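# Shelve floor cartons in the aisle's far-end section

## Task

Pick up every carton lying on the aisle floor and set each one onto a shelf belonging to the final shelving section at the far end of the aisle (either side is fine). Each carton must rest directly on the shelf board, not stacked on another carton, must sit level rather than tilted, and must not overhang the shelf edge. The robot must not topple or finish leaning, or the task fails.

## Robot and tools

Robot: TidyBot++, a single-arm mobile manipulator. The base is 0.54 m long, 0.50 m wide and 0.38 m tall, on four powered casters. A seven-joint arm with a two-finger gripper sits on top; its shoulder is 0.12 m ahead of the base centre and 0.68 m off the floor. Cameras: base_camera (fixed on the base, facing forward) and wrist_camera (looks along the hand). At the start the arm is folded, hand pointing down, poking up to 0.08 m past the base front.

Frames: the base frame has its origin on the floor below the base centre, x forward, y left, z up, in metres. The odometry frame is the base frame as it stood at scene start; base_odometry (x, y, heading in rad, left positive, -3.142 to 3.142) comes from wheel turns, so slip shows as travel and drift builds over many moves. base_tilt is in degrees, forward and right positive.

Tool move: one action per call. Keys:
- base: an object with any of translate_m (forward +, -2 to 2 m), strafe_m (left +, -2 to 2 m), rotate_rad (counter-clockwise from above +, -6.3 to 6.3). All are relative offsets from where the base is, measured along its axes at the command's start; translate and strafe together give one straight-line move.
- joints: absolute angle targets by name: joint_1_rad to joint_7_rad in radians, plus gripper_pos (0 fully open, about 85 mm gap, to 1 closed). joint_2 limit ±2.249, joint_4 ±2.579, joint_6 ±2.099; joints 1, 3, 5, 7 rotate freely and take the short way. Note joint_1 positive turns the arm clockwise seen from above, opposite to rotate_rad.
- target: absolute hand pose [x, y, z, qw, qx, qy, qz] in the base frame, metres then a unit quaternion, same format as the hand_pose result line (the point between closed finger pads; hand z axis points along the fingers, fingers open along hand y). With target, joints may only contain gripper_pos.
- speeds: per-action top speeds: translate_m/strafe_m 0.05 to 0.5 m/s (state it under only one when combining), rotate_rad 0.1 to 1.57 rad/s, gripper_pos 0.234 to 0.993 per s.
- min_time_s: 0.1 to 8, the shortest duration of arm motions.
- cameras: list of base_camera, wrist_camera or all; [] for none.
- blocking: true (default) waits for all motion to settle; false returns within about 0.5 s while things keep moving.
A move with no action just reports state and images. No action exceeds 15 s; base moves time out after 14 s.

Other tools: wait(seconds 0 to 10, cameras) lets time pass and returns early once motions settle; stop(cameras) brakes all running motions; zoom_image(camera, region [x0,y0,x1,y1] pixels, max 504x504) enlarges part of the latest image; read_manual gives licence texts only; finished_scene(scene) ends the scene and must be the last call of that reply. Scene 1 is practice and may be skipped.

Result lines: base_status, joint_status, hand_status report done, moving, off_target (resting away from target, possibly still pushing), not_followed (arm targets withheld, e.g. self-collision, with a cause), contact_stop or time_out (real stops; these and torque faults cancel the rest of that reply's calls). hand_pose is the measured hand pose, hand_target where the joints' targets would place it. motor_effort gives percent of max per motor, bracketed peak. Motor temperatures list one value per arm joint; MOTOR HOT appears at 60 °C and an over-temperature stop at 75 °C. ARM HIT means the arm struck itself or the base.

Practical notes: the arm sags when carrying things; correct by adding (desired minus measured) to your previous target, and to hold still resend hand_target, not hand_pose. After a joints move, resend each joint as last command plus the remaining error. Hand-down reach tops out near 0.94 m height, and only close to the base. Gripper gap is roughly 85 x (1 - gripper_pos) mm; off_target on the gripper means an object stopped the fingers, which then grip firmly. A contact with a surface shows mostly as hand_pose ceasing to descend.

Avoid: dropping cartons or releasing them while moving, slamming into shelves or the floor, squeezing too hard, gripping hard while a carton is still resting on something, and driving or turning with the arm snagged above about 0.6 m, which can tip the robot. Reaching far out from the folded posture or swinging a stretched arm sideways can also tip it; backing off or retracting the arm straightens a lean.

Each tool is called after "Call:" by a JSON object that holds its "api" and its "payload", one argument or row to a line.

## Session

Call:
{"api": "move", "payload": {

}}

Call:
{"api": "move", "payload": {
  "base": {"rotate_rad": -1.2},
  "cameras": ["all"]
}}

Call:
{"api": "move", "payload": {
  "base": {"rotate_rad": -1.2},
  "cameras": ["all"]
}}

Call:
{"api": "move", "payload": {
  "base": {"rotate_rad": -1.2},
  "cameras": ["all"]
}}

Scene clock: 0.00 s.
Motor temperatures (°C): [35 35 33 35 38 38 36]
base_odometry: x=+0.000 y=+0.000 heading=+0.000
base_tilt: forward=+0.8 right=-0.3
base_status: not commanded
joint_positions: joint_1_rad=-0.038 joint_2_rad=-0.316 joint_3_rad=+3.148 joint_4_rad=-2.543 joint_5_rad=+0.000 joint_6_rad=-0.876 joint_7_rad=+1.586 gripper_pos=+0.000
joint_status: not commanded
motor_effort: joint_1_rad=-1 joint_2_rad=-2 joint_3_rad=+0 joint_4_rad=+11 joint_5_rad=+0 joint_6_rad=+1 joint_7_rad=-1
hand_pose: x=+0.2493 y=+0.0057 z=+0.5789 quat_wxyz=(-0.001, +1.000, +0.023, +0.019) (m; base frame)
hand_target: x=+0.2486 y=+0.0057 z=+0.5785 quat_wxyz=(-0.001, +1.000, +0.023, +0.019) (m; base frame)
hand_status: not commanded
pictures: base_camera, wrist_camera

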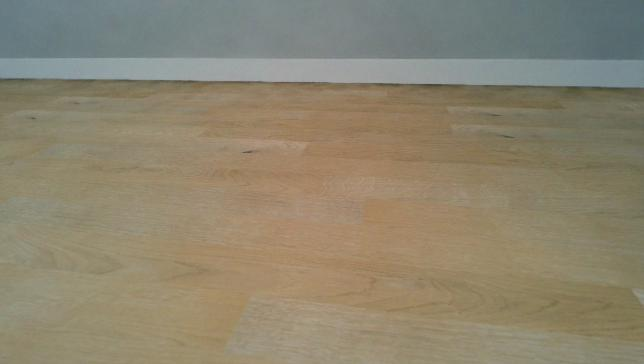

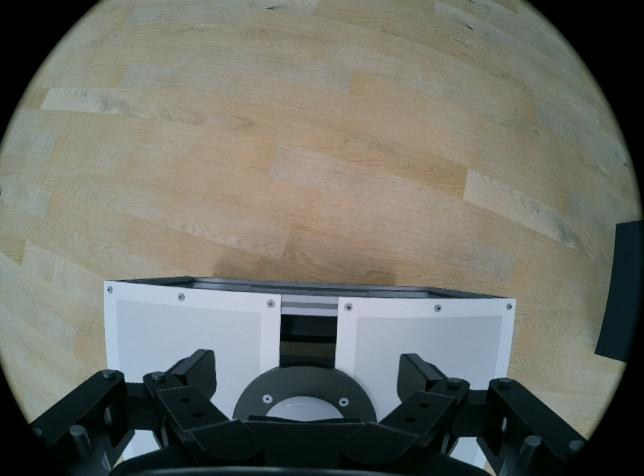

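Scene clock: 2.07 s.
move: done
base_odometry: x=+0.000 y=+0.000 heading=-1.199
base_tilt: forward=+0.8 right=-0.3
base_status: done
joint_positions: joint_1_rad=-0.038 joint_2_rad=-0.316 joint_3_rad=+3.148 joint_4_rad=-2.543 joint_5_rad=+0.000 joint_6_rad=-0.876 joint_7_rad=+1.586 gripper_pos=+0.000
joint_status: not commanded
motor_effort: joint_1_rad=+0(1) joint_2_rad=-2(2) joint_3_rad=+0(1) joint_4_rad=+12(13) joint_5_rad=+0(1) joint_6_rad=+1(2) joint_7_rad=-1(1)
hand_pose: x=+0.2493 y=+0.0057 z=+0.5789 quat_wxyz=(-0.001, +1.000, +0.023, +0.019)
hand_target: x=+0.2486 y=+0.0057 z=+0.5785 quat_wxyz=(-0.001, +1.000, +0.023, +0.019)
hand_status: not commanded
pictures: base_camera, wrist_camera

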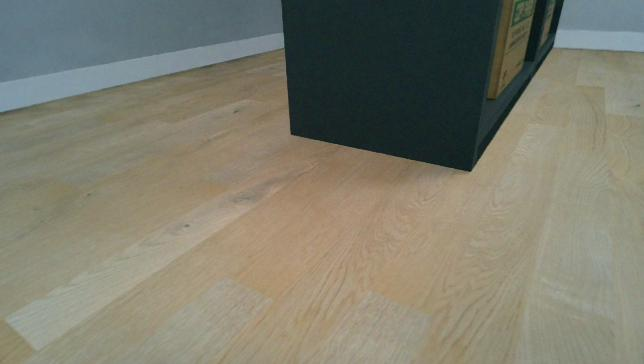

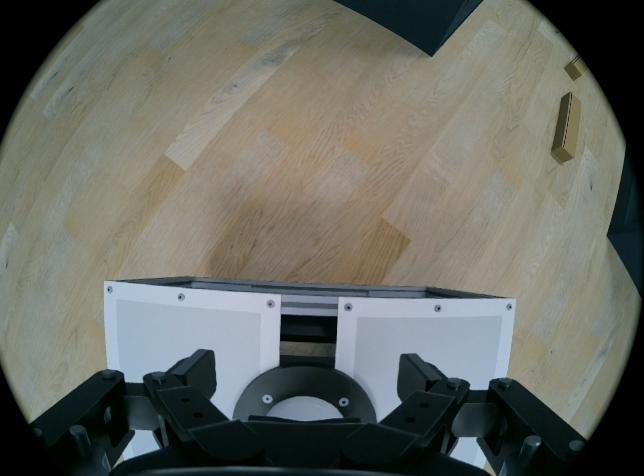

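Scene clock: 4.10 s.
move: done
base_odometry: x=+0.000 y=+0.000 heading=-2.398
base_tilt: forward=+0.8 right=-0.3
base_status: done
joint_positions: joint_1_rad=-0.038 joint_2_rad=-0.316 joint_3_rad=+3.148 joint_4_rad=-2.543 joint_5_rad=+0.000 joint_6_rad=-0.876 joint_7_rad=+1.586 gripper_pos=+0.000
joint_status: not commanded
motor_effort: joint_1_rad=+0(1) joint_2_rad=-1(2) joint_3_rad=+0(1) joint_4_rad=+12(13) joint_5_rad=+0(1) joint_6_rad=+1(2) joint_7_rad=-1(1)
hand_pose: x=+0.2493 y=+0.0057 z=+0.5789 quat_wxyz=(-0.001, +1.000, +0.023, +0.019)
hand_target: x=+0.2486 y=+0.0057 z=+0.5785 quat_wxyz=(-0.001, +1.000, +0.023, +0.019)
hand_status: not commanded
pictures: base_camera, wrist_camera

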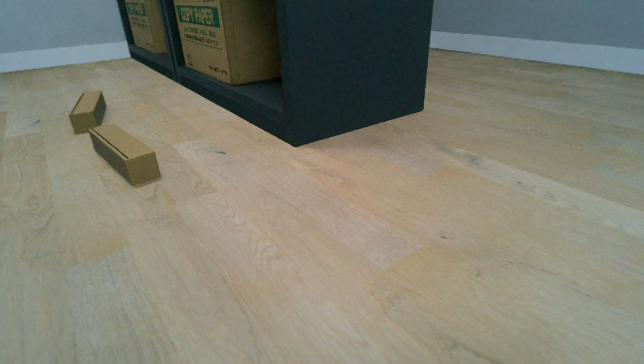

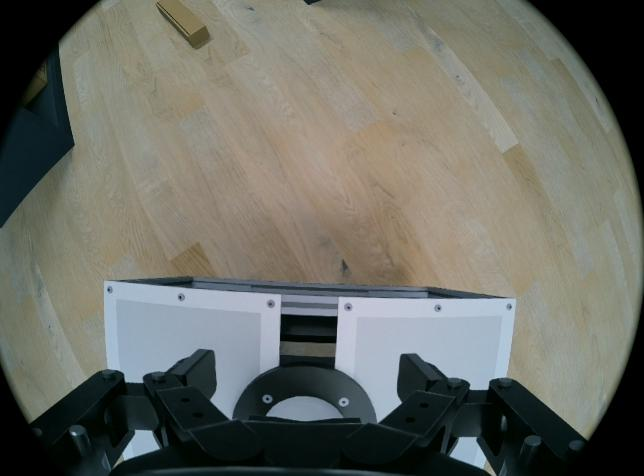

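Scene clock: 6.13 s.
move: done
base_odometry: x=+0.000 y=+0.000 heading=+2.686
base_tilt: forward=+0.8 right=-0.3
base_status: done
joint_positions: joint_1_rad=-0.038 joint_2_rad=-0.316 joint_3_rad=+3.148 joint_4_rad=-2.543 joint_5_rad=+0.000 joint_6_rad=-0.876 joint_7_rad=+1.586 gripper_pos=+0.000
joint_status: not commanded
motor_effort: joint_1_rad=+0(1) joint_2_rad=-1(2) joint_3_rad=+0(1) joint_4_rad=+12(13) joint_5_rad=+0(1) joint_6_rad=+1(2) joint_7_rad=-1(1)
hand_pose: x=+0.2493 y=+0.0057 z=+0.5789 quat_wxyz=(-0.001, +1.000, +0.023, +0.019)
hand_target: x=+0.2486 y=+0.0057 z=+0.5785 quat_wxyz=(-0.001, +1.000, +0.023, +0.019)
hand_status: not commanded
pictures: base_camera, wrist_camera

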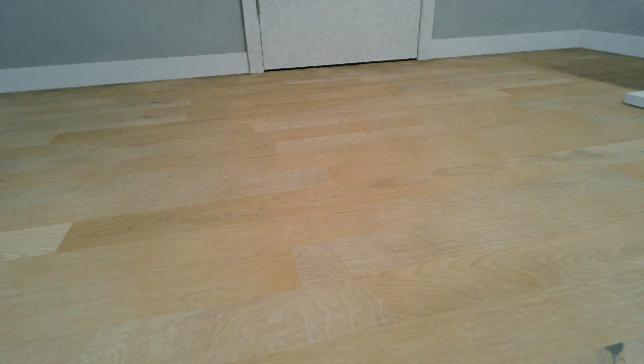

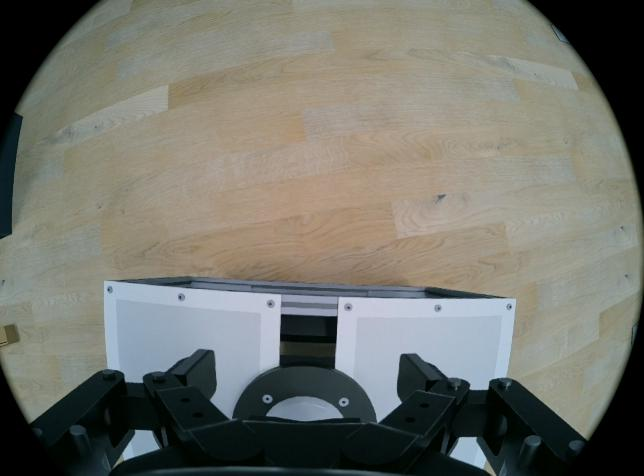

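Call:
{"api": "move", "payload": {
  "base": {"rotate_rad": 1.822},
  "cameras": ["base_camera"]
}}

Call:
{"api": "move", "payload": {
  "base": {"translate_m": 0.29, "strafe_m": -0.315},
  "joints": {"joint_1_rad": -0.14, "joint_2_rad": 1.45, "joint_4_rad": -1.87, "joint_6_rad": 1.115},
  "min_time_s": 2,
  "cameras": ["all"]
}}

Scene clock: 27.00 s.
move: done
base_odometry: x=+0.000 y=+0.000 heading=-1.776
base_tilt: forward=+0.8 right=-0.3
base_status: done
joint_positions: joint_1_rad=-0.038 joint_2_rad=-0.316 joint_3_rad=+3.148 joint_4_rad=-2.543 joint_5_rad=+0.000 joint_6_rad=-0.876 joint_7_rad=+1.586 gripper_pos=+0.000
joint_status: not commanded
motor_effort: joint_1_rad=+0(2) joint_2_rad=-1(2) joint_3_rad=-1(1) joint_4_rad=+12(12) joint_5_rad=+0(1) joint_6_rad=+1(2) joint_7_rad=-1(2)
hand_pose: x=+0.2493 y=+0.0057 z=+0.5789 quat_wxyz=(-0.001, +1.000, +0.023, +0.019)
hand_target: x=+0.2486 y=+0.0057 z=+0.5785 quat_wxyz=(-0.001, +1.000, +0.023, +0.019)
hand_status: not commanded

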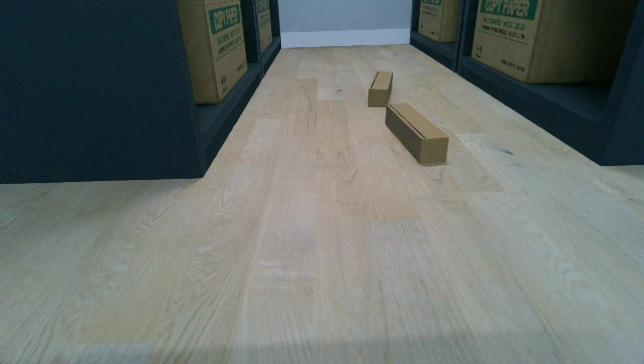

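Scene clock: 30.37 s.
move: done
base_odometry: x=-0.368 y=-0.220 heading=-1.775
base_tilt: forward=+0.8 right=-0.3
base_status: done
joint_positions: joint_1_rad=-0.126 joint_2_rad=+1.433 joint_3_rad=+3.148 joint_4_rad=-1.895 joint_5_rad=+0.000 joint_6_rad=+1.057 joint_7_rad=+1.586 gripper_pos=+0.000
joint_status: all done
motor_effort: joint_1_rad=+0(3) joint_2_rad=-33(34) joint_3_rad=-1(2) joint_4_rad=+1(13) joint_5_rad=+0(1) joint_6_rad=+7(9) joint_7_rad=-1(1)
hand_pose: x=+0.7114 y=+0.0734 z=+0.2303 quat_wxyz=(-0.021, +0.904, +0.065, +0.422)
hand_target: x=+0.7259 y=+0.0838 z=+0.2386 quat_wxyz=(-0.025, +0.890, +0.070, +0.451)
hand_status: not commanded
pictures: base_camera, wrist_camera

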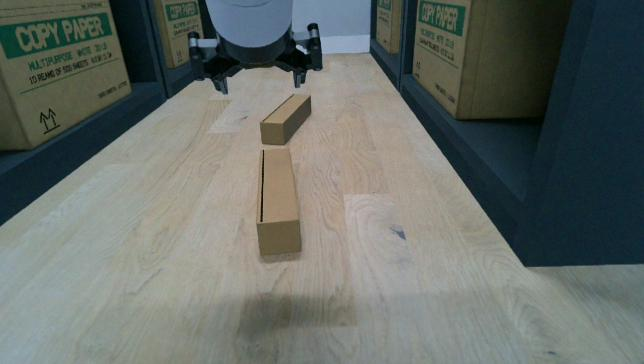

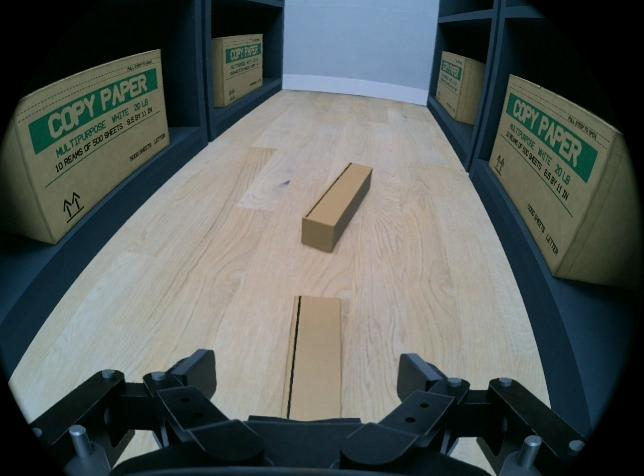

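Call:
{"api": "move", "payload": {
  "base": {"translate_m": 0.09},
  "joints": {"joint_2_rad": 1.75, "joint_4_rad": -1.60, "joint_6_rad": 1.115},
  "min_time_s": 1.2,
  "cameras": ["all"]
}}

Scene clock: 44.07 s.
move: done
base_odometry: x=-0.386 y=-0.308 heading=-1.776
base_tilt: forward=+0.9 right=-0.3
base_status: done
joint_positions: joint_1_rad=-0.129 joint_2_rad=+1.742 joint_3_rad=+3.148 joint_4_rad=-1.622 joint_5_rad=+0.000 joint_6_rad=+1.064 joint_7_rad=+1.586 gripper_pos=+0.000
joint_status: all done
motor_effort: joint_1_rad=-1(3) joint_2_rad=-32(34) joint_3_rad=-1(2) joint_4_rad=+1(3) joint_5_rad=+0(1) joint_6_rad=+8(9) joint_7_rad=-1(2)
hand_pose: x=+0.6916 y=+0.0729 z=+0.0959 quat_wxyz=(-0.021, +0.910, +0.067, +0.408)
hand_target: x=+0.7075 y=+0.0815 z=+0.1073 quat_wxyz=(-0.025, +0.896, +0.071, +0.437)
hand_status: not commanded
pictures: base_camera, wrist_camera

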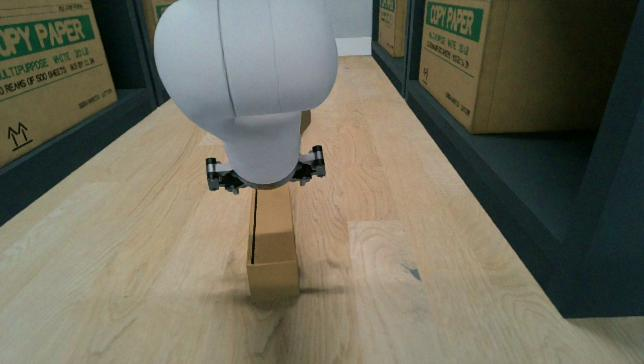

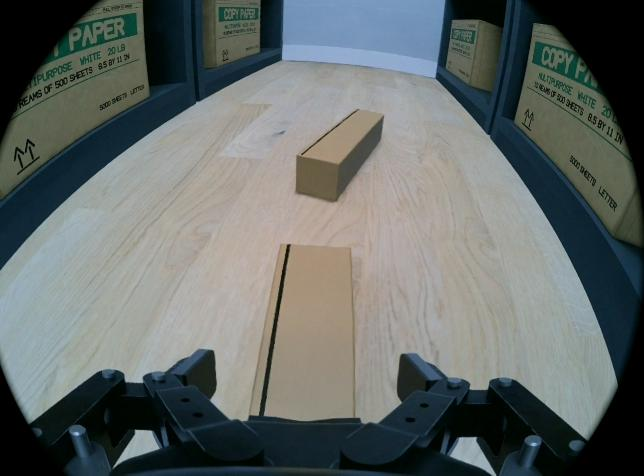

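Call:
{"api": "move", "payload": {
  "joints": {"joint_2_rad": 1.934, "joint_4_rad": -1.378, "joint_6_rad": 1.115},
  "min_time_s": 1.5
}}

Call:
{"api": "move", "payload": {
  "joints": {"gripper_pos": 0.382},
  "speeds": {"gripper_pos": 0.234},
  "cameras": ["wrist_camera"]
}}

Scene clock: 50.60 s.
move: done
base_odometry: x=-0.386 y=-0.308 heading=-1.776
base_tilt: forward=+0.9 right=-0.3
base_status: not commanded
joint_positions: joint_1_rad=-0.129 joint_2_rad=+1.916 joint_3_rad=+3.148 joint_4_rad=-1.400 joint_5_rad=+0.000 joint_6_rad=+1.064 joint_7_rad=+1.586 gripper_pos=+0.000
joint_status: all done
motor_effort: joint_1_rad=+0(1) joint_2_rad=-31(33) joint_3_rad=-1(1) joint_4_rad=+1(3) joint_5_rad=+0(1) joint_6_rad=+8(9) joint_7_rad=+0(1)
hand_pose: x=+0.6975 y=+0.0741 z=+0.0338 quat_wxyz=(-0.022, +0.900, +0.067, +0.430)
hand_target: x=+0.7055 y=+0.0817 z=+0.0400 quat_wxyz=(-0.026, +0.888, +0.071, +0.454)
hand_status: not commanded
pictures: none

Scene clock: 53.13 s.
move: off_target
base_odometry: x=-0.386 y=-0.308 heading=-1.776
base_tilt: forward=+0.8 right=-0.3
base_status: not commanded
joint_positions: joint_1_rad=-0.129 joint_2_rad=+1.916 joint_3_rad=+3.148 joint_4_rad=-1.399 joint_5_rad=+0.000 joint_6_rad=+1.072 joint_7_rad=+1.586 gripper_pos=+0.364
joint_status: gripper_pos off_target (ended at +0.364, target +0.382)
motor_effort: joint_1_rad=+0(1) joint_2_rad=-29(32) joint_3_rad=-1(1) joint_4_rad=+2(2) joint_5_rad=-1(1) joint_6_rad=+7(9) joint_7_rad=-1(2)
hand_pose: x=+0.6996 y=+0.0744 z=+0.0359 quat_wxyz=(-0.023, +0.898, +0.067, +0.434)
hand_target: x=+0.7055 y=+0.0817 z=+0.0400 quat_wxyz=(-0.026, +0.888, +0.071, +0.454)
hand_status: not commanded

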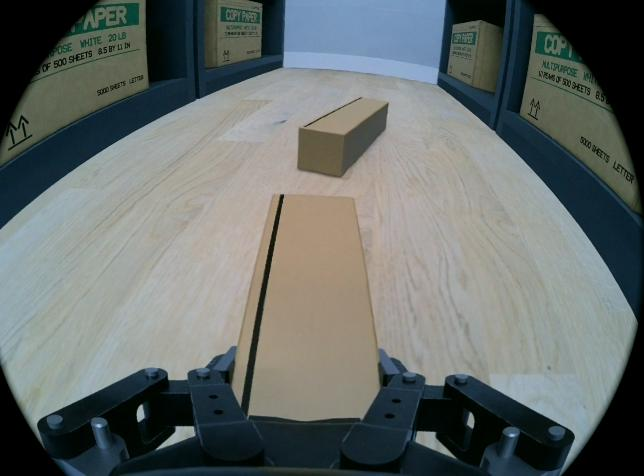

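Call:
{"api": "move", "payload": {
  "joints": {"joint_2_rad": 1.70, "joint_4_rad": -1.62, "joint_6_rad": 1.11},
  "min_time_s": 1.2
}}

Call:
{"api": "move", "payload": {
  "joints": {"joint_1_rad": 0.30},
  "min_time_s": 1.2,
  "cameras": ["all"]
}}

Scene clock: 69.93 s.
move: done
base_odometry: x=-0.386 y=-0.308 heading=-1.776
base_tilt: forward=+0.9 right=-0.3
base_status: not commanded
joint_positions: joint_1_rad=-0.129 joint_2_rad=+1.719 joint_3_rad=+3.148 joint_4_rad=-1.598 joint_5_rad=+0.000 joint_6_rad=+1.072 joint_7_rad=+1.586 gripper_pos=+0.364
joint_status: all done
motor_effort: joint_1_rad=-1(1) joint_2_rad=-33(34) joint_3_rad=-1(1) joint_4_rad=+2(2) joint_5_rad=-1(1) joint_6_rad=+9(9) joint_7_rad=-1(1)
hand_pose: x=+0.7184 y=+0.0765 z=+0.1156 quat_wxyz=(-0.022, +0.899, +0.067, +0.433)
hand_target: x=+0.7245 y=+0.0839 z=+0.1324 quat_wxyz=(-0.026, +0.891, +0.071, +0.448)
hand_status: not commanded
pictures: none

Scene clock: 71.53 s.
move: done
base_odometry: x=-0.386 y=-0.308 heading=-1.776
base_tilt: forward=+0.9 right=-0.3
base_status: not commanded
joint_positions: joint_1_rad=+0.294 joint_2_rad=+1.719 joint_3_rad=+3.148 joint_4_rad=-1.599 joint_5_rad=+0.000 joint_6_rad=+1.072 joint_7_rad=+1.586 gripper_pos=+0.364
joint_status: all done
motor_effort: joint_1_rad=+0(4) joint_2_rad=-33(34) joint_3_rad=-1(2) joint_4_rad=+2(2) joint_5_rad=+0(1) joint_6_rad=+8(9) joint_7_rad=+0(1)
hand_pose: x=+0.6967 y=-0.1766 z=+0.1156 quat_wxyz=(+0.069, +0.893, -0.124, +0.427)
hand_target: x=+0.7026 y=-0.1820 z=+0.1324 quat_wxyz=(+0.073, +0.885, -0.125, +0.443)
hand_status: not commanded
pictures: base_camera, wrist_camera

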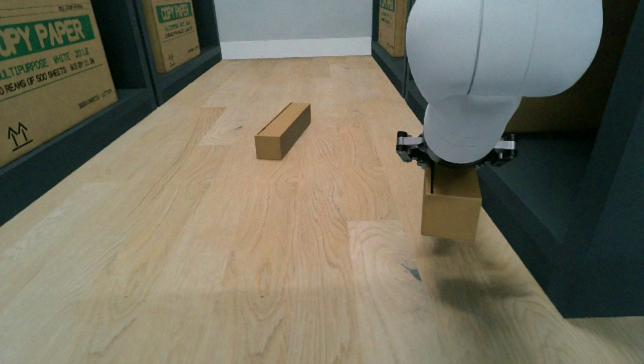

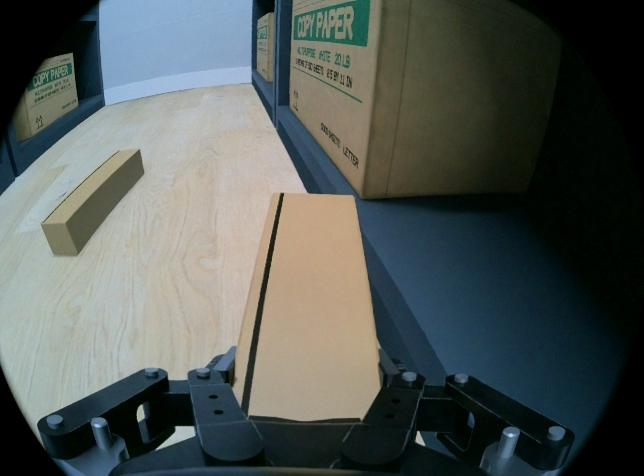

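Call:
{"api": "move", "payload": {
  "joints": {"joint_2_rad": 1.915, "joint_4_rad": -1.40, "joint_6_rad": 1.12},
  "min_time_s": 1.5
}}

Call:
{"api": "move", "payload": {
  "joints": {"joint_2_rad": 1.934, "joint_4_rad": -1.378},
  "min_time_s": 0.8
}}

Call:
{"api": "move", "payload": {
  "joints": {"gripper_pos": 0.15},
  "speeds": {"gripper_pos": 0.234},
  "cameras": ["wrist_camera"]
}}

Scene clock: 86.30 s.
move: done
base_odometry: x=-0.386 y=-0.308 heading=-1.776
base_tilt: forward=+0.9 right=-0.3
base_status: not commanded
joint_positions: joint_1_rad=+0.294 joint_2_rad=+1.901 joint_3_rad=+3.148 joint_4_rad=-1.423 joint_5_rad=+0.000 joint_6_rad=+1.072 joint_7_rad=+1.586 gripper_pos=+0.364
joint_status: all done
motor_effort: joint_1_rad=+0(1) joint_2_rad=-31(34) joint_3_rad=-1(1) joint_4_rad=+2(3) joint_5_rad=+0(1) joint_6_rad=+8(10) joint_7_rad=-1(1)
hand_pose: x=+0.6766 y=-0.1702 z=+0.0402 quat_wxyz=(+0.068, +0.894, -0.123, +0.425)
hand_target: x=+0.6866 y=-0.1766 z=+0.0482 quat_wxyz=(+0.073, +0.881, -0.124, +0.450)
hand_status: not commanded
pictures: none

Scene clock: 87.40 s.
move: done
base_odometry: x=-0.386 y=-0.308 heading=-1.776
base_tilt: forward=+0.8 right=-0.3
base_status: not commanded
joint_positions: joint_1_rad=+0.294 joint_2_rad=+1.914 joint_3_rad=+3.148 joint_4_rad=-1.404 joint_5_rad=+0.000 joint_6_rad=+1.072 joint_7_rad=+1.586 gripper_pos=+0.364
joint_status: all done
motor_effort: joint_1_rad=+0(1) joint_2_rad=-32(32) joint_3_rad=-1(1) joint_4_rad=+2(2) joint_5_rad=+0(1) joint_6_rad=+9(9) joint_7_rad=+0(1)
hand_pose: x=+0.6780 y=-0.1706 z=+0.0364 quat_wxyz=(+0.069, +0.893, -0.123, +0.428)
hand_target: x=+0.6853 y=-0.1762 z=+0.0413 quat_wxyz=(+0.074, +0.881, -0.124, +0.451)
hand_status: not commanded
pictures: none

Scene clock: 88.90 s.
move: done
base_odometry: x=-0.386 y=-0.308 heading=-1.776
base_tilt: forward=+0.8 right=-0.3
base_status: not commanded
joint_positions: joint_1_rad=+0.294 joint_2_rad=+1.914 joint_3_rad=+3.148 joint_4_rad=-1.402 joint_5_rad=+0.000 joint_6_rad=+1.072 joint_7_rad=+1.586 gripper_pos=+0.152
joint_status: all done
motor_effort: joint_1_rad=+0(1) joint_2_rad=-31(31) joint_3_rad=-1(1) joint_4_rad=+1(2) joint_5_rad=-1(1) joint_6_rad=+8(9) joint_7_rad=+0(1)
hand_pose: x=+0.6785 y=-0.1707 z=+0.0366 quat_wxyz=(+0.069, +0.893, -0.123, +0.428)
hand_target: x=+0.6853 y=-0.1762 z=+0.0413 quat_wxyz=(+0.074, +0.881, -0.124, +0.451)
hand_status: not commanded

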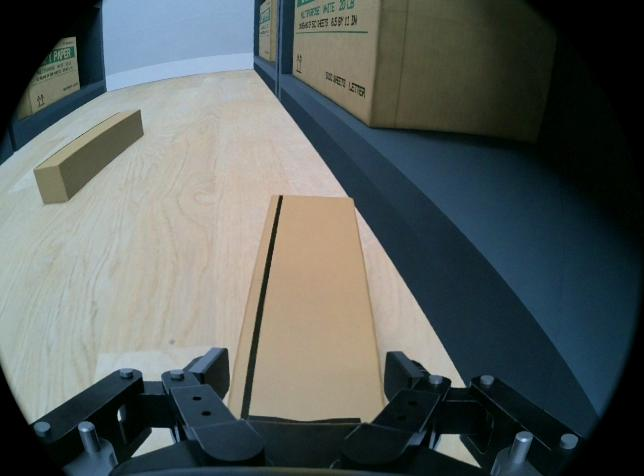

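Call:
{"api": "move", "payload": {
  "joints": {"joint_2_rad": 1.45, "joint_4_rad": -1.87, "joint_6_rad": 1.115, "gripper_pos": 0.0},
  "min_time_s": 1.2
}}

Call:
{"api": "move", "payload": {
  "base": {"strafe_m": 0.20},
  "joints": {"joint_1_rad": 0.215}
}}

Call:
{"api": "move", "payload": {
  "base": {"translate_m": 0.424},
  "joints": {"joint_2_rad": 1.75, "joint_4_rad": -1.60, "joint_6_rad": 1.115},
  "min_time_s": 1.6,
  "cameras": ["all"]
}}

Scene clock: 109.40 s.
move: done
base_odometry: x=-0.386 y=-0.308 heading=-1.776
base_tilt: forward=+0.9 right=-0.3
base_status: not commanded
joint_positions: joint_1_rad=+0.294 joint_2_rad=+1.470 joint_3_rad=+3.148 joint_4_rad=-1.847 joint_5_rad=+0.000 joint_6_rad=+1.072 joint_7_rad=+1.586 gripper_pos=+0.000
joint_status: all done
motor_effort: joint_1_rad=+0(1) joint_2_rad=-33(35) joint_3_rad=-1(1) joint_4_rad=+2(3) joint_5_rad=+0(1) joint_6_rad=+8(9) joint_7_rad=+0(1)
hand_pose: x=+0.6993 y=-0.1777 z=+0.2203 quat_wxyz=(+0.070, +0.893, -0.124, +0.428)
hand_target: x=+0.7038 y=-0.1827 z=+0.2386 quat_wxyz=(+0.074, +0.883, -0.126, +0.445)
hand_status: not commanded
pictures: none

Scene clock: 111.03 s.
move: done
base_odometry: x=-0.190 y=-0.349 heading=-1.776
base_tilt: forward=+0.8 right=-0.3
base_status: done
joint_positions: joint_1_rad=+0.213 joint_2_rad=+1.470 joint_3_rad=+3.149 joint_4_rad=-1.849 joint_5_rad=+0.000 joint_6_rad=+1.072 joint_7_rad=+1.586 gripper_pos=+0.000
joint_status: all done
motor_effort: joint_1_rad=+0(5) joint_2_rad=-32(33) joint_3_rad=-1(3) joint_4_rad=+2(2) joint_5_rad=+0(1) joint_6_rad=+8(9) joint_7_rad=+0(1)
hand_pose: x=+0.7109 y=-0.1306 z=+0.2200 quat_wxyz=(+0.053, +0.897, -0.088, +0.430)
hand_target: x=+0.7172 y=-0.1324 z=+0.2386 quat_wxyz=(+0.055, +0.888, -0.088, +0.448)
hand_status: not commanded
pictures: none

Scene clock: 113.23 s.
move: done
base_odometry: x=-0.276 y=-0.764 heading=-1.775
base_tilt: forward=+0.9 right=-0.3
base_status: done
joint_positions: joint_1_rad=+0.214 joint_2_rad=+1.731 joint_3_rad=+3.149 joint_4_rad=-1.616 joint_5_rad=+0.000 joint_6_rad=+1.072 joint_7_rad=+1.586 gripper_pos=+0.000
joint_status: all done
motor_effort: joint_1_rad=-1(2) joint_2_rad=-32(35) joint_3_rad=-1(2) joint_4_rad=+1(4) joint_5_rad=+0(1) joint_6_rad=+8(9) joint_7_rad=-1(1)
hand_pose: x=+0.6939 y=-0.1268 z=+0.1054 quat_wxyz=(+0.051, +0.903, -0.088, +0.417)
hand_target: x=+0.6991 y=-0.1281 z=+0.1073 quat_wxyz=(+0.053, +0.895, -0.088, +0.435)
hand_status: not commanded
pictures: base_camera, wrist_camera

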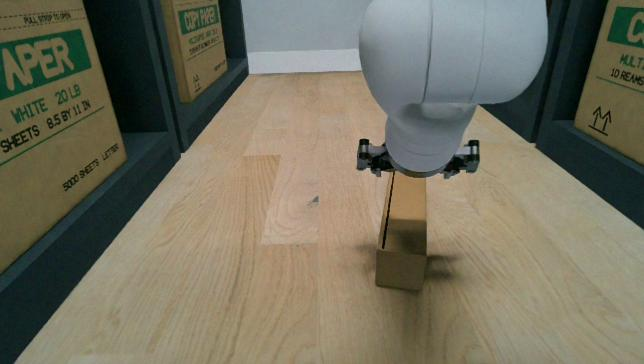

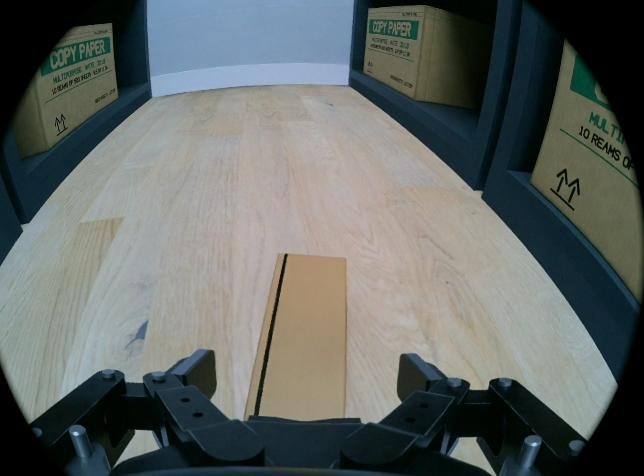

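Call:
{"api": "move", "payload": {
  "joints": {"joint_2_rad": 1.934, "joint_4_rad": -1.378, "joint_6_rad": 1.115},
  "min_time_s": 1.5
}}

Call:
{"api": "move", "payload": {
  "joints": {"gripper_pos": 0.378},
  "speeds": {"gripper_pos": 0.234},
  "cameras": ["wrist_camera"]
}}

Scene clock: 119.47 s.
move: done
base_odometry: x=-0.276 y=-0.764 heading=-1.775
base_tilt: forward=+0.9 right=-0.3
base_status: not commanded
joint_positions: joint_1_rad=+0.214 joint_2_rad=+1.916 joint_3_rad=+3.149 joint_4_rad=-1.400 joint_5_rad=+0.000 joint_6_rad=+1.072 joint_7_rad=+1.586 gripper_pos=+0.000
joint_status: all done
motor_effort: joint_1_rad=-1(1) joint_2_rad=-31(34) joint_3_rad=-1(1) joint_4_rad=+2(2) joint_5_rad=+0(1) joint_6_rad=+8(9) joint_7_rad=+0(1)
hand_pose: x=+0.6901 y=-0.1255 z=+0.0357 quat_wxyz=(+0.052, +0.897, -0.087, +0.431)
hand_target: x=+0.6974 y=-0.1273 z=+0.0400 quat_wxyz=(+0.054, +0.886, -0.087, +0.452)
hand_status: not commanded
pictures: none

Scene clock: 122.03 s.
move: off_target
base_odometry: x=-0.276 y=-0.764 heading=-1.775
base_tilt: forward=+0.8 right=-0.3
base_status: not commanded
joint_positions: joint_1_rad=+0.214 joint_2_rad=+1.916 joint_3_rad=+3.149 joint_4_rad=-1.400 joint_5_rad=+0.000 joint_6_rad=+1.075 joint_7_rad=+1.586 gripper_pos=+0.366
joint_status: gripper_pos off_target (ended at +0.366, target +0.378)
motor_effort: joint_1_rad=+1(1) joint_2_rad=-29(32) joint_3_rad=-1(1) joint_4_rad=+1(2) joint_5_rad=-1(1) joint_6_rad=+6(9) joint_7_rad=+0(2)
hand_pose: x=+0.6908 y=-0.1256 z=+0.0364 quat_wxyz=(+0.052, +0.896, -0.087, +0.432)
hand_target: x=+0.6974 y=-0.1273 z=+0.0400 quat_wxyz=(+0.054, +0.886, -0.087, +0.452)
hand_status: not commanded

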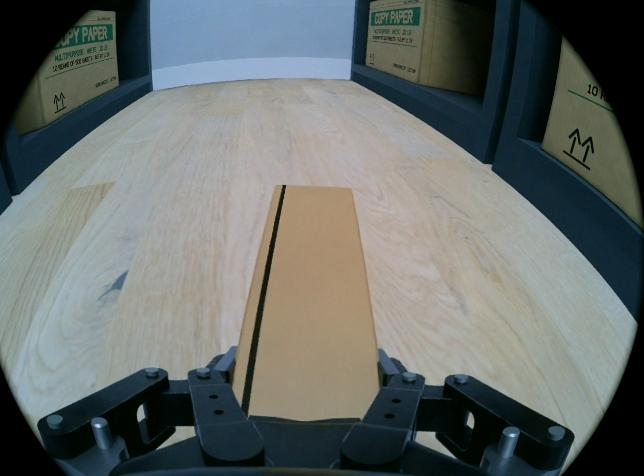

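Call:
{"api": "move", "payload": {
  "joints": {"joint_2_rad": 1.70, "joint_4_rad": -1.62, "joint_6_rad": 1.11},
  "min_time_s": 1.0
}}

Call:
{"api": "move", "payload": {
  "base": {"translate_m": 0.35},
  "joints": {"joint_1_rad": 0.0, "joint_2_rad": -0.095, "joint_4_rad": -1.15, "joint_6_rad": -1.18},
  "min_time_s": 3,
  "cameras": ["all"]
}}

Scene clock: 130.50 s.
move: done
base_odometry: x=-0.276 y=-0.764 heading=-1.775
base_tilt: forward=+0.9 right=-0.3
base_status: not commanded
joint_positions: joint_1_rad=+0.214 joint_2_rad=+1.711 joint_3_rad=+3.149 joint_4_rad=-1.598 joint_5_rad=+0.000 joint_6_rad=+1.075 joint_7_rad=+1.586 gripper_pos=+0.366
joint_status: all done
motor_effort: joint_1_rad=+0(1) joint_2_rad=-33(34) joint_3_rad=-1(1) joint_4_rad=+2(3) joint_5_rad=+0(1) joint_6_rad=+9(10) joint_7_rad=-1(1)
hand_pose: x=+0.7143 y=-0.1311 z=+0.1213 quat_wxyz=(+0.053, +0.895, -0.087, +0.435)
hand_target: x=+0.7159 y=-0.1318 z=+0.1324 quat_wxyz=(+0.054, +0.889, -0.088, +0.446)
hand_status: not commanded
pictures: none

Scene clock: 134.17 s.
move: done
base_odometry: x=-0.347 y=-1.107 heading=-1.774
base_tilt: forward=+0.8 right=-0.3
base_status: done
joint_positions: joint_1_rad=+0.014 joint_2_rad=-0.091 joint_3_rad=+3.149 joint_4_rad=-1.185 joint_5_rad=+0.000 joint_6_rad=-1.131 joint_7_rad=+1.586 gripper_pos=+0.366
joint_status: all done
motor_effort: joint_1_rad=+0(2) joint_2_rad=-13(41) joint_3_rad=+0(2) joint_4_rad=+17(18) joint_5_rad=+0(1) joint_6_rad=+9(11) joint_7_rad=-1(1)
hand_pose: x=+0.6070 y=-0.0091 z=+1.0556 quat_wxyz=(+0.008, +0.897, -0.003, +0.442)
hand_target: x=+0.5977 y=-0.0017 z=+1.0638 quat_wxyz=(+0.004, +0.899, +0.004, +0.438)
hand_status: not commanded
pictures: base_camera, wrist_camera

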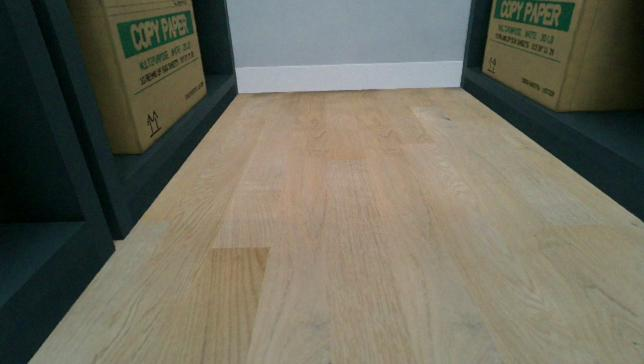

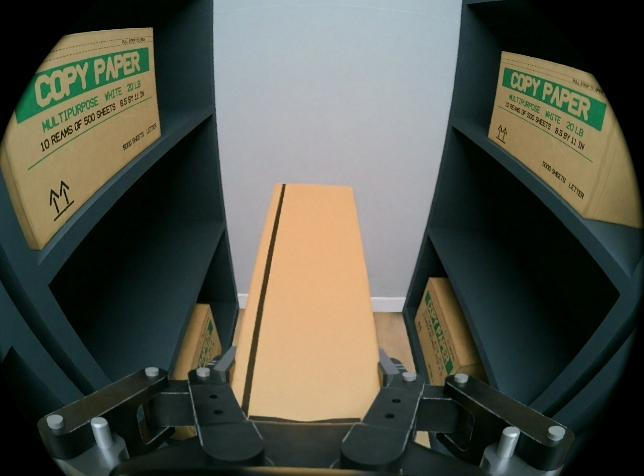

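Call:
{"api": "move", "payload": {
  "base": {"translate_m": 0.395, "strafe_m": -0.055},
  "joints": {"joint_1_rad": 0.0, "joint_2_rad": 0.232, "joint_4_rad": -2.40, "joint_6_rad": 0.40},
  "min_time_s": 2.5
}}

Call:
{"api": "move", "payload": {
  "joints": {"joint_1_rad": 0.56},
  "min_time_s": 1.2,
  "cameras": ["all"]
}}

Scene clock: 147.93 s.
move: done
base_odometry: x=-0.481 y=-1.483 heading=-1.774
base_tilt: forward=+0.8 right=-0.3
base_status: done
joint_positions: joint_1_rad=+0.013 joint_2_rad=+0.216 joint_3_rad=+3.149 joint_4_rad=-2.371 joint_5_rad=+0.000 joint_6_rad=+0.340 joint_7_rad=+1.586 gripper_pos=+0.366
joint_status: all done
motor_effort: joint_1_rad=+0(2) joint_2_rad=-18(23) joint_3_rad=-1(1) joint_4_rad=+12(19) joint_5_rad=+0(1) joint_6_rad=+9(10) joint_7_rad=-1(1)
hand_pose: x=+0.6174 y=-0.0086 z=+0.6304 quat_wxyz=(+0.008, +0.902, -0.002, +0.432)
hand_target: x=+0.6149 y=-0.0016 z=+0.6257 quat_wxyz=(+0.005, +0.898, +0.004, +0.439)
hand_status: not commanded
pictures: none

Scene clock: 149.73 s.
move: done
base_odometry: x=-0.481 y=-1.483 heading=-1.774
base_tilt: forward=+0.8 right=-0.3
base_status: not commanded
joint_positions: joint_1_rad=+0.549 joint_2_rad=+0.216 joint_3_rad=+3.149 joint_4_rad=-2.371 joint_5_rad=+0.000 joint_6_rad=+0.342 joint_7_rad=+1.586 gripper_pos=+0.366
joint_status: all done
motor_effort: joint_1_rad=-1(2) joint_2_rad=-18(18) joint_3_rad=-1(1) joint_4_rad=+11(12) joint_5_rad=+0(1) joint_6_rad=+8(9) joint_7_rad=-1(1)
hand_pose: x=+0.5434 y=-0.2622 z=+0.6310 quat_wxyz=(+0.123, +0.869, -0.240, +0.416)
hand_target: x=+0.5383 y=-0.2647 z=+0.6257 quat_wxyz=(+0.126, +0.865, -0.244, +0.421)
hand_status: not commanded
pictures: base_camera, wrist_camera

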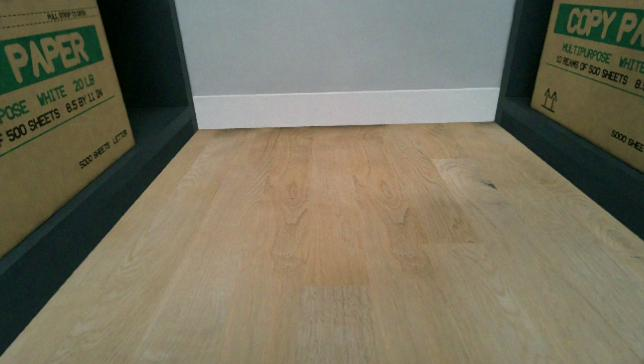

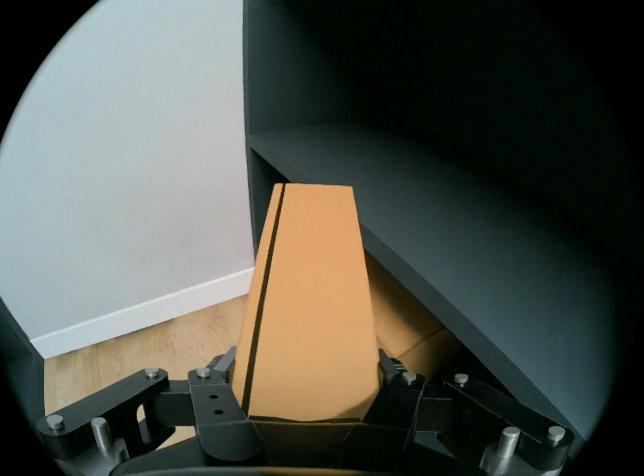

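Call:
{"api": "zoom_image", "payload": {
  "camera": "wrist_camera",
  "region": [230, 120, 600, 440]
}}

Scaled by 1.362.

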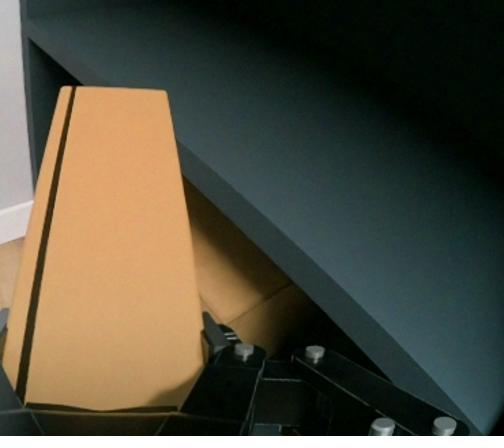

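Call:
{"api": "move", "payload": {
  "base": {"strafe_m": -0.12},
  "speeds": {"strafe_m": 0.15},
  "joints": {"joint_2_rad": 0.93, "joint_4_rad": -1.02, "joint_6_rad": -0.32},
  "min_time_s": 2.5,
  "cameras": ["wrist_camera"]
}}

Scene clock: 167.10 s.
move: done
base_odometry: x=-0.599 y=-1.459 heading=-1.773
base_tilt: forward=+0.9 right=-0.3
base_status: done
joint_positions: joint_1_rad=+0.557 joint_2_rad=+0.910 joint_3_rad=+3.149 joint_4_rad=-1.061 joint_5_rad=+0.000 joint_6_rad=-0.270 joint_7_rad=+1.586 gripper_pos=+0.366
joint_status: all done
motor_effort: joint_1_rad=+0(2) joint_2_rad=-42(44) joint_3_rad=-1(2) joint_4_rad=+17(18) joint_5_rad=+0(1) joint_6_rad=+8(10) joint_7_rad=-1(1)
hand_pose: x=+0.8525 y=-0.4599 z=+0.6241 quat_wxyz=(+0.126, +0.867, -0.242, +0.417)
hand_target: x=+0.8530 y=-0.4626 z=+0.6166 quat_wxyz=(+0.123, +0.873, -0.245, +0.404)
hand_status: not commanded

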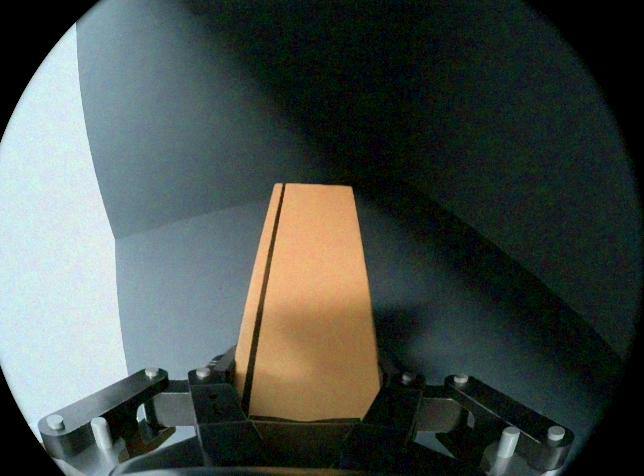

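Call:
{"api": "move", "payload": {
  "joints": {"joint_2_rad": 1.008, "joint_4_rad": -1.006, "joint_6_rad": -0.175},
  "min_time_s": 1.8
}}

Call:
{"api": "move", "payload": {
  "joints": {"joint_2_rad": 1.022, "joint_4_rad": -1.003, "joint_6_rad": -0.163},
  "min_time_s": 0.8
}}

Call:
{"api": "move", "payload": {
  "joints": {"joint_2_rad": 1.032, "joint_4_rad": -1.001, "joint_6_rad": -0.155},
  "min_time_s": 0.8,
  "cameras": ["wrist_camera"]
}}

Scene clock: 174.10 s.
move: done
base_odometry: x=-0.599 y=-1.459 heading=-1.773
base_tilt: forward=+0.9 right=-0.3
base_status: not commanded
joint_positions: joint_1_rad=+0.557 joint_2_rad=+0.986 joint_3_rad=+3.149 joint_4_rad=-1.046 joint_5_rad=+0.000 joint_6_rad=-0.233 joint_7_rad=+1.586 gripper_pos=+0.366
joint_status: all done
motor_effort: joint_1_rad=+0(1) joint_2_rad=-43(44) joint_3_rad=-1(1) joint_4_rad=+16(18) joint_5_rad=+0(1) joint_6_rad=+8(9) joint_7_rad=+0(1)
hand_pose: x=+0.8575 y=-0.4630 z=+0.5746 quat_wxyz=(+0.123, +0.872, -0.243, +0.406)
hand_target: x=+0.8750 y=-0.4763 z=+0.5910 quat_wxyz=(+0.133, +0.856, -0.239, +0.439)
hand_status: not commanded
pictures: none

Scene clock: 175.20 s.
move: done
base_odometry: x=-0.599 y=-1.459 heading=-1.773
base_tilt: forward=+0.9 right=-0.3
base_status: not commanded
joint_positions: joint_1_rad=+0.557 joint_2_rad=+0.995 joint_3_rad=+3.149 joint_4_rad=-1.042 joint_5_rad=+0.000 joint_6_rad=-0.220 joint_7_rad=+1.586 gripper_pos=+0.366
joint_status: all done
motor_effort: joint_1_rad=+0(1) joint_2_rad=-42(44) joint_3_rad=-1(1) joint_4_rad=+17(18) joint_5_rad=+0(0) joint_6_rad=+8(10) joint_7_rad=-1(1)
hand_pose: x=+0.8601 y=-0.4646 z=+0.5722 quat_wxyz=(+0.124, +0.871, -0.242, +0.410)
hand_target: x=+0.8766 y=-0.4772 z=+0.5832 quat_wxyz=(+0.133, +0.856, -0.239, +0.439)
hand_status: not commanded
pictures: none

Scene clock: 176.30 s.
move: done
base_odometry: x=-0.599 y=-1.459 heading=-1.773
base_tilt: forward=+0.8 right=-0.3
base_status: not commanded
joint_positions: joint_1_rad=+0.557 joint_2_rad=+1.002 joint_3_rad=+3.149 joint_4_rad=-1.038 joint_5_rad=+0.000 joint_6_rad=-0.210 joint_7_rad=+1.586 gripper_pos=+0.366
joint_status: all done
motor_effort: joint_1_rad=+1(1) joint_2_rad=-42(43) joint_3_rad=-1(1) joint_4_rad=+16(17) joint_5_rad=+0(1) joint_6_rad=+8(9) joint_7_rad=+0(1)
hand_pose: x=+0.8621 y=-0.4658 z=+0.5709 quat_wxyz=(+0.125, +0.869, -0.242, +0.413)
hand_target: x=+0.8775 y=-0.4778 z=+0.5773 quat_wxyz=(+0.133, +0.856, -0.239, +0.439)
hand_status: not commanded

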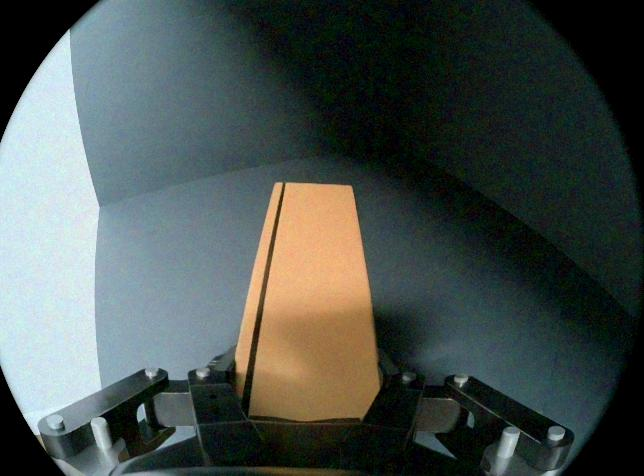

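Call:
{"api": "move", "payload": {
  "joints": {"joint_2_rad": 1.036, "gripper_pos": 0.2},
  "speeds": {"gripper_pos": 0.234}
}}

Call:
{"api": "move", "payload": {
  "joints": {"joint_2_rad": 0.91, "joint_4_rad": -1.03, "joint_6_rad": -0.28, "gripper_pos": 0.08},
  "min_time_s": 1.2,
  "cameras": ["wrist_camera"]
}}

Call:
{"api": "move", "payload": {
  "base": {"strafe_m": 0.12},
  "joints": {"joint_2_rad": 0.232, "joint_4_rad": -2.40, "joint_6_rad": 0.40},
  "min_time_s": 1.8,
  "cameras": ["wrist_camera"]
}}

Scene clock: 181.87 s.
move: done
base_odometry: x=-0.599 y=-1.459 heading=-1.773
base_tilt: forward=+0.8 right=-0.3
base_status: not commanded
joint_positions: joint_1_rad=+0.557 joint_2_rad=+1.007 joint_3_rad=+3.149 joint_4_rad=-1.034 joint_5_rad=+0.000 joint_6_rad=-0.207 joint_7_rad=+1.586 gripper_pos=+0.200
joint_status: all done
motor_effort: joint_1_rad=-1(1) joint_2_rad=-42(43) joint_3_rad=-1(1) joint_4_rad=+16(17) joint_5_rad=+0(1) joint_6_rad=+8(8) joint_7_rad=+0(1)
hand_pose: x=+0.8633 y=-0.4666 z=+0.5689 quat_wxyz=(+0.125, +0.869, -0.242, +0.413)
hand_target: x=+0.8771 y=-0.4776 z=+0.5737 quat_wxyz=(+0.132, +0.857, -0.240, +0.438)
hand_status: not commanded
pictures: none

Scene clock: 183.43 s.
move: done
base_odometry: x=-0.599 y=-1.459 heading=-1.773
base_tilt: forward=+0.8 right=-0.3
base_status: not commanded
joint_positions: joint_1_rad=+0.557 joint_2_rad=+0.932 joint_3_rad=+3.149 joint_4_rad=-1.034 joint_5_rad=+0.000 joint_6_rad=-0.234 joint_7_rad=+1.586 gripper_pos=+0.080
joint_status: all done
motor_effort: joint_1_rad=+0(2) joint_2_rad=-42(44) joint_3_rad=-1(1) joint_4_rad=+17(18) joint_5_rad=+0(1) joint_6_rad=+8(9) joint_7_rad=-1(1)
hand_pose: x=+0.8643 y=-0.4672 z=+0.6285 quat_wxyz=(+0.131, +0.858, -0.239, +0.434)
hand_target: x=+0.8579 y=-0.4657 z=+0.6384 quat_wxyz=(+0.129, +0.862, -0.242, +0.426)
hand_status: not commanded

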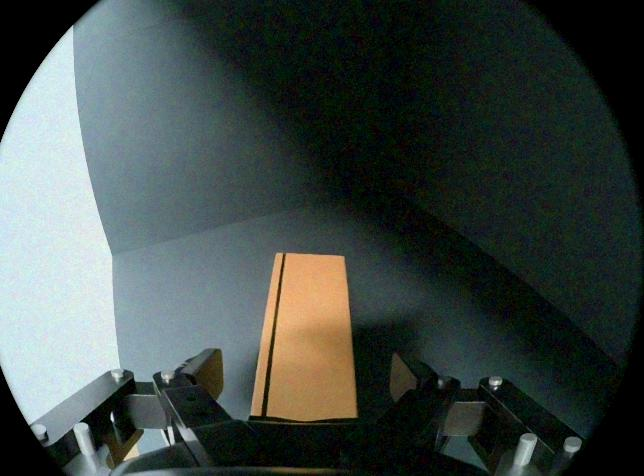

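Scene clock: 186.07 s.
move: done
base_odometry: x=-0.481 y=-1.484 heading=-1.774
base_tilt: forward=+0.8 right=-0.3
base_status: done
joint_positions: joint_1_rad=+0.556 joint_2_rad=+0.251 joint_3_rad=+3.149 joint_4_rad=-2.371 joint_5_rad=+0.000 joint_6_rad=+0.342 joint_7_rad=+1.586 gripper_pos=+0.080
joint_status: all done
motor_effort: joint_1_rad=-1(4) joint_2_rad=-18(44) joint_3_rad=-1(2) joint_4_rad=+11(18) joint_5_rad=+0(1) joint_6_rad=+8(9) joint_7_rad=+0(1)
hand_pose: x=+0.5402 y=-0.2640 z=+0.6139 quat_wxyz=(+0.120, +0.875, -0.245, +0.400)
hand_target: x=+0.5383 y=-0.2647 z=+0.6257 quat_wxyz=(+0.126, +0.865, -0.244, +0.421)
hand_status: not commanded

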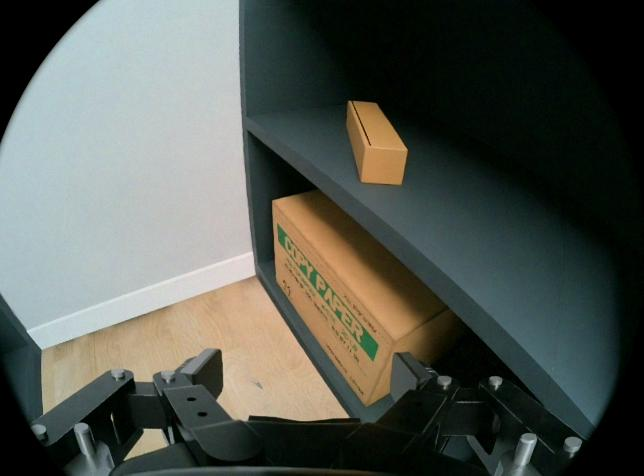

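Call:
{"api": "move", "payload": {
  "base": {"strafe_m": 0.055},
  "joints": {"joint_1_rad": 0.0, "gripper_pos": 0.0}
}}

Call:
{"api": "move", "payload": {
  "base": {"translate_m": -1.171}
}}

Call:
{"api": "move", "payload": {
  "base": {"strafe_m": -0.20},
  "joints": {"joint_1_rad": 0.302, "joint_2_rad": 1.45, "joint_4_rad": -1.87, "joint_6_rad": 1.115},
  "min_time_s": 1.5,
  "cameras": ["all"]
}}

Scene clock: 195.67 s.
move: done
base_odometry: x=-0.427 y=-1.495 heading=-1.774
base_tilt: forward=+0.8 right=-0.3
base_status: done
joint_positions: joint_1_rad=+0.011 joint_2_rad=+0.248 joint_3_rad=+3.149 joint_4_rad=-2.373 joint_5_rad=+0.000 joint_6_rad=+0.346 joint_7_rad=+1.586 gripper_pos=+0.000
joint_status: all done
motor_effort: joint_1_rad=+0(3) joint_2_rad=-18(20) joint_3_rad=-1(2) joint_4_rad=+11(11) joint_5_rad=+0(1) joint_6_rad=+8(9) joint_7_rad=+0(2)
hand_pose: x=+0.6158 y=-0.0075 z=+0.6153 quat_wxyz=(+0.008, +0.908, -0.001, +0.420)
hand_target: x=+0.6148 y=-0.0016 z=+0.6257 quat_wxyz=(+0.005, +0.898, +0.004, +0.439)
hand_status: not commanded
pictures: none

Scene clock: 199.33 s.
move: done
base_odometry: x=-0.191 y=-0.348 heading=-1.774
base_tilt: forward=+0.8 right=-0.3
base_status: done
joint_positions: joint_1_rad=+0.011 joint_2_rad=+0.243 joint_3_rad=+3.149 joint_4_rad=-2.377 joint_5_rad=+0.000 joint_6_rad=+0.349 joint_7_rad=+1.586 gripper_pos=+0.000
joint_status: not commanded
motor_effort: joint_1_rad=+0(2) joint_2_rad=-18(20) joint_3_rad=-1(1) joint_4_rad=+11(12) joint_5_rad=+0(1) joint_6_rad=+8(9) joint_7_rad=+0(1)
hand_pose: x=+0.6149 y=-0.0074 z=+0.6167 quat_wxyz=(+0.008, +0.907, -0.001, +0.421)
hand_target: x=+0.6148 y=-0.0016 z=+0.6257 quat_wxyz=(+0.005, +0.898, +0.004, +0.439)
hand_status: not commanded
pictures: none

Scene clock: 202.13 s.
move: done
base_odometry: x=-0.387 y=-0.307 heading=-1.774
base_tilt: forward=+0.8 right=-0.3
base_status: done
joint_positions: joint_1_rad=+0.290 joint_2_rad=+1.433 joint_3_rad=+3.149 joint_4_rad=-1.895 joint_5_rad=+0.000 joint_6_rad=+1.058 joint_7_rad=+1.586 gripper_pos=+0.000
joint_status: all done
motor_effort: joint_1_rad=-1(2) joint_2_rad=-32(34) joint_3_rad=-1(2) joint_4_rad=+2(11) joint_5_rad=+0(1) joint_6_rad=+8(9) joint_7_rad=-1(1)
hand_pose: x=+0.6903 y=-0.1731 z=+0.2302 quat_wxyz=(+0.067, +0.898, -0.123, +0.417)
hand_target: x=+0.7034 y=-0.1838 z=+0.2386 quat_wxyz=(+0.074, +0.883, -0.127, +0.445)
hand_status: not commanded
pictures: base_camera, wrist_camera

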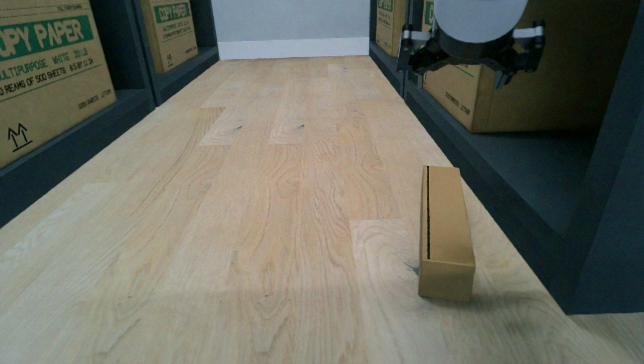

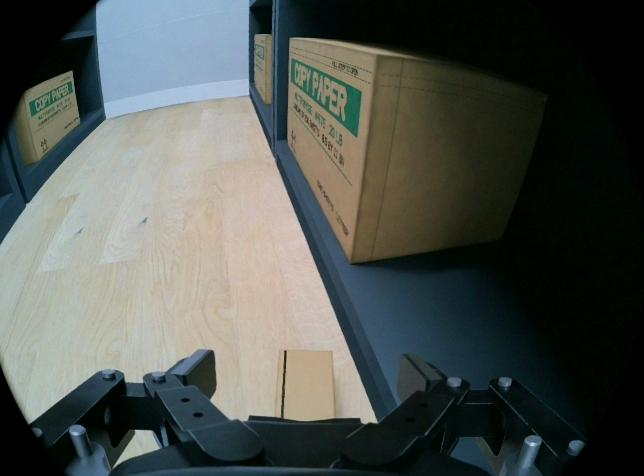

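Call:
{"api": "move", "payload": {
  "joints": {"joint_2_rad": 1.75, "joint_4_rad": -1.60, "joint_6_rad": 1.115},
  "min_time_s": 1.2,
  "cameras": ["wrist_camera"]
}}

Scene clock: 206.40 s.
move: done
base_odometry: x=-0.387 y=-0.307 heading=-1.774
base_tilt: forward=+0.8 right=-0.3
base_status: not commanded
joint_positions: joint_1_rad=+0.290 joint_2_rad=+1.738 joint_3_rad=+3.149 joint_4_rad=-1.624 joint_5_rad=+0.000 joint_6_rad=+1.063 joint_7_rad=+1.586 gripper_pos=+0.000
joint_status: all done
motor_effort: joint_1_rad=+0(2) joint_2_rad=-32(34) joint_3_rad=-1(1) joint_4_rad=+0(2) joint_5_rad=+0(1) joint_6_rad=+8(9) joint_7_rad=+0(1)
hand_pose: x=+0.6731 y=-0.1676 z=+0.0980 quat_wxyz=(+0.065, +0.904, -0.123, +0.404)
hand_target: x=+0.6858 y=-0.1780 z=+0.1073 quat_wxyz=(+0.071, +0.890, -0.127, +0.432)
hand_status: not commanded

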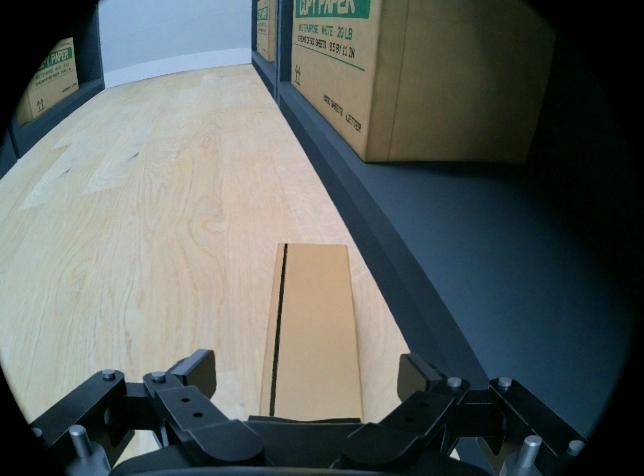

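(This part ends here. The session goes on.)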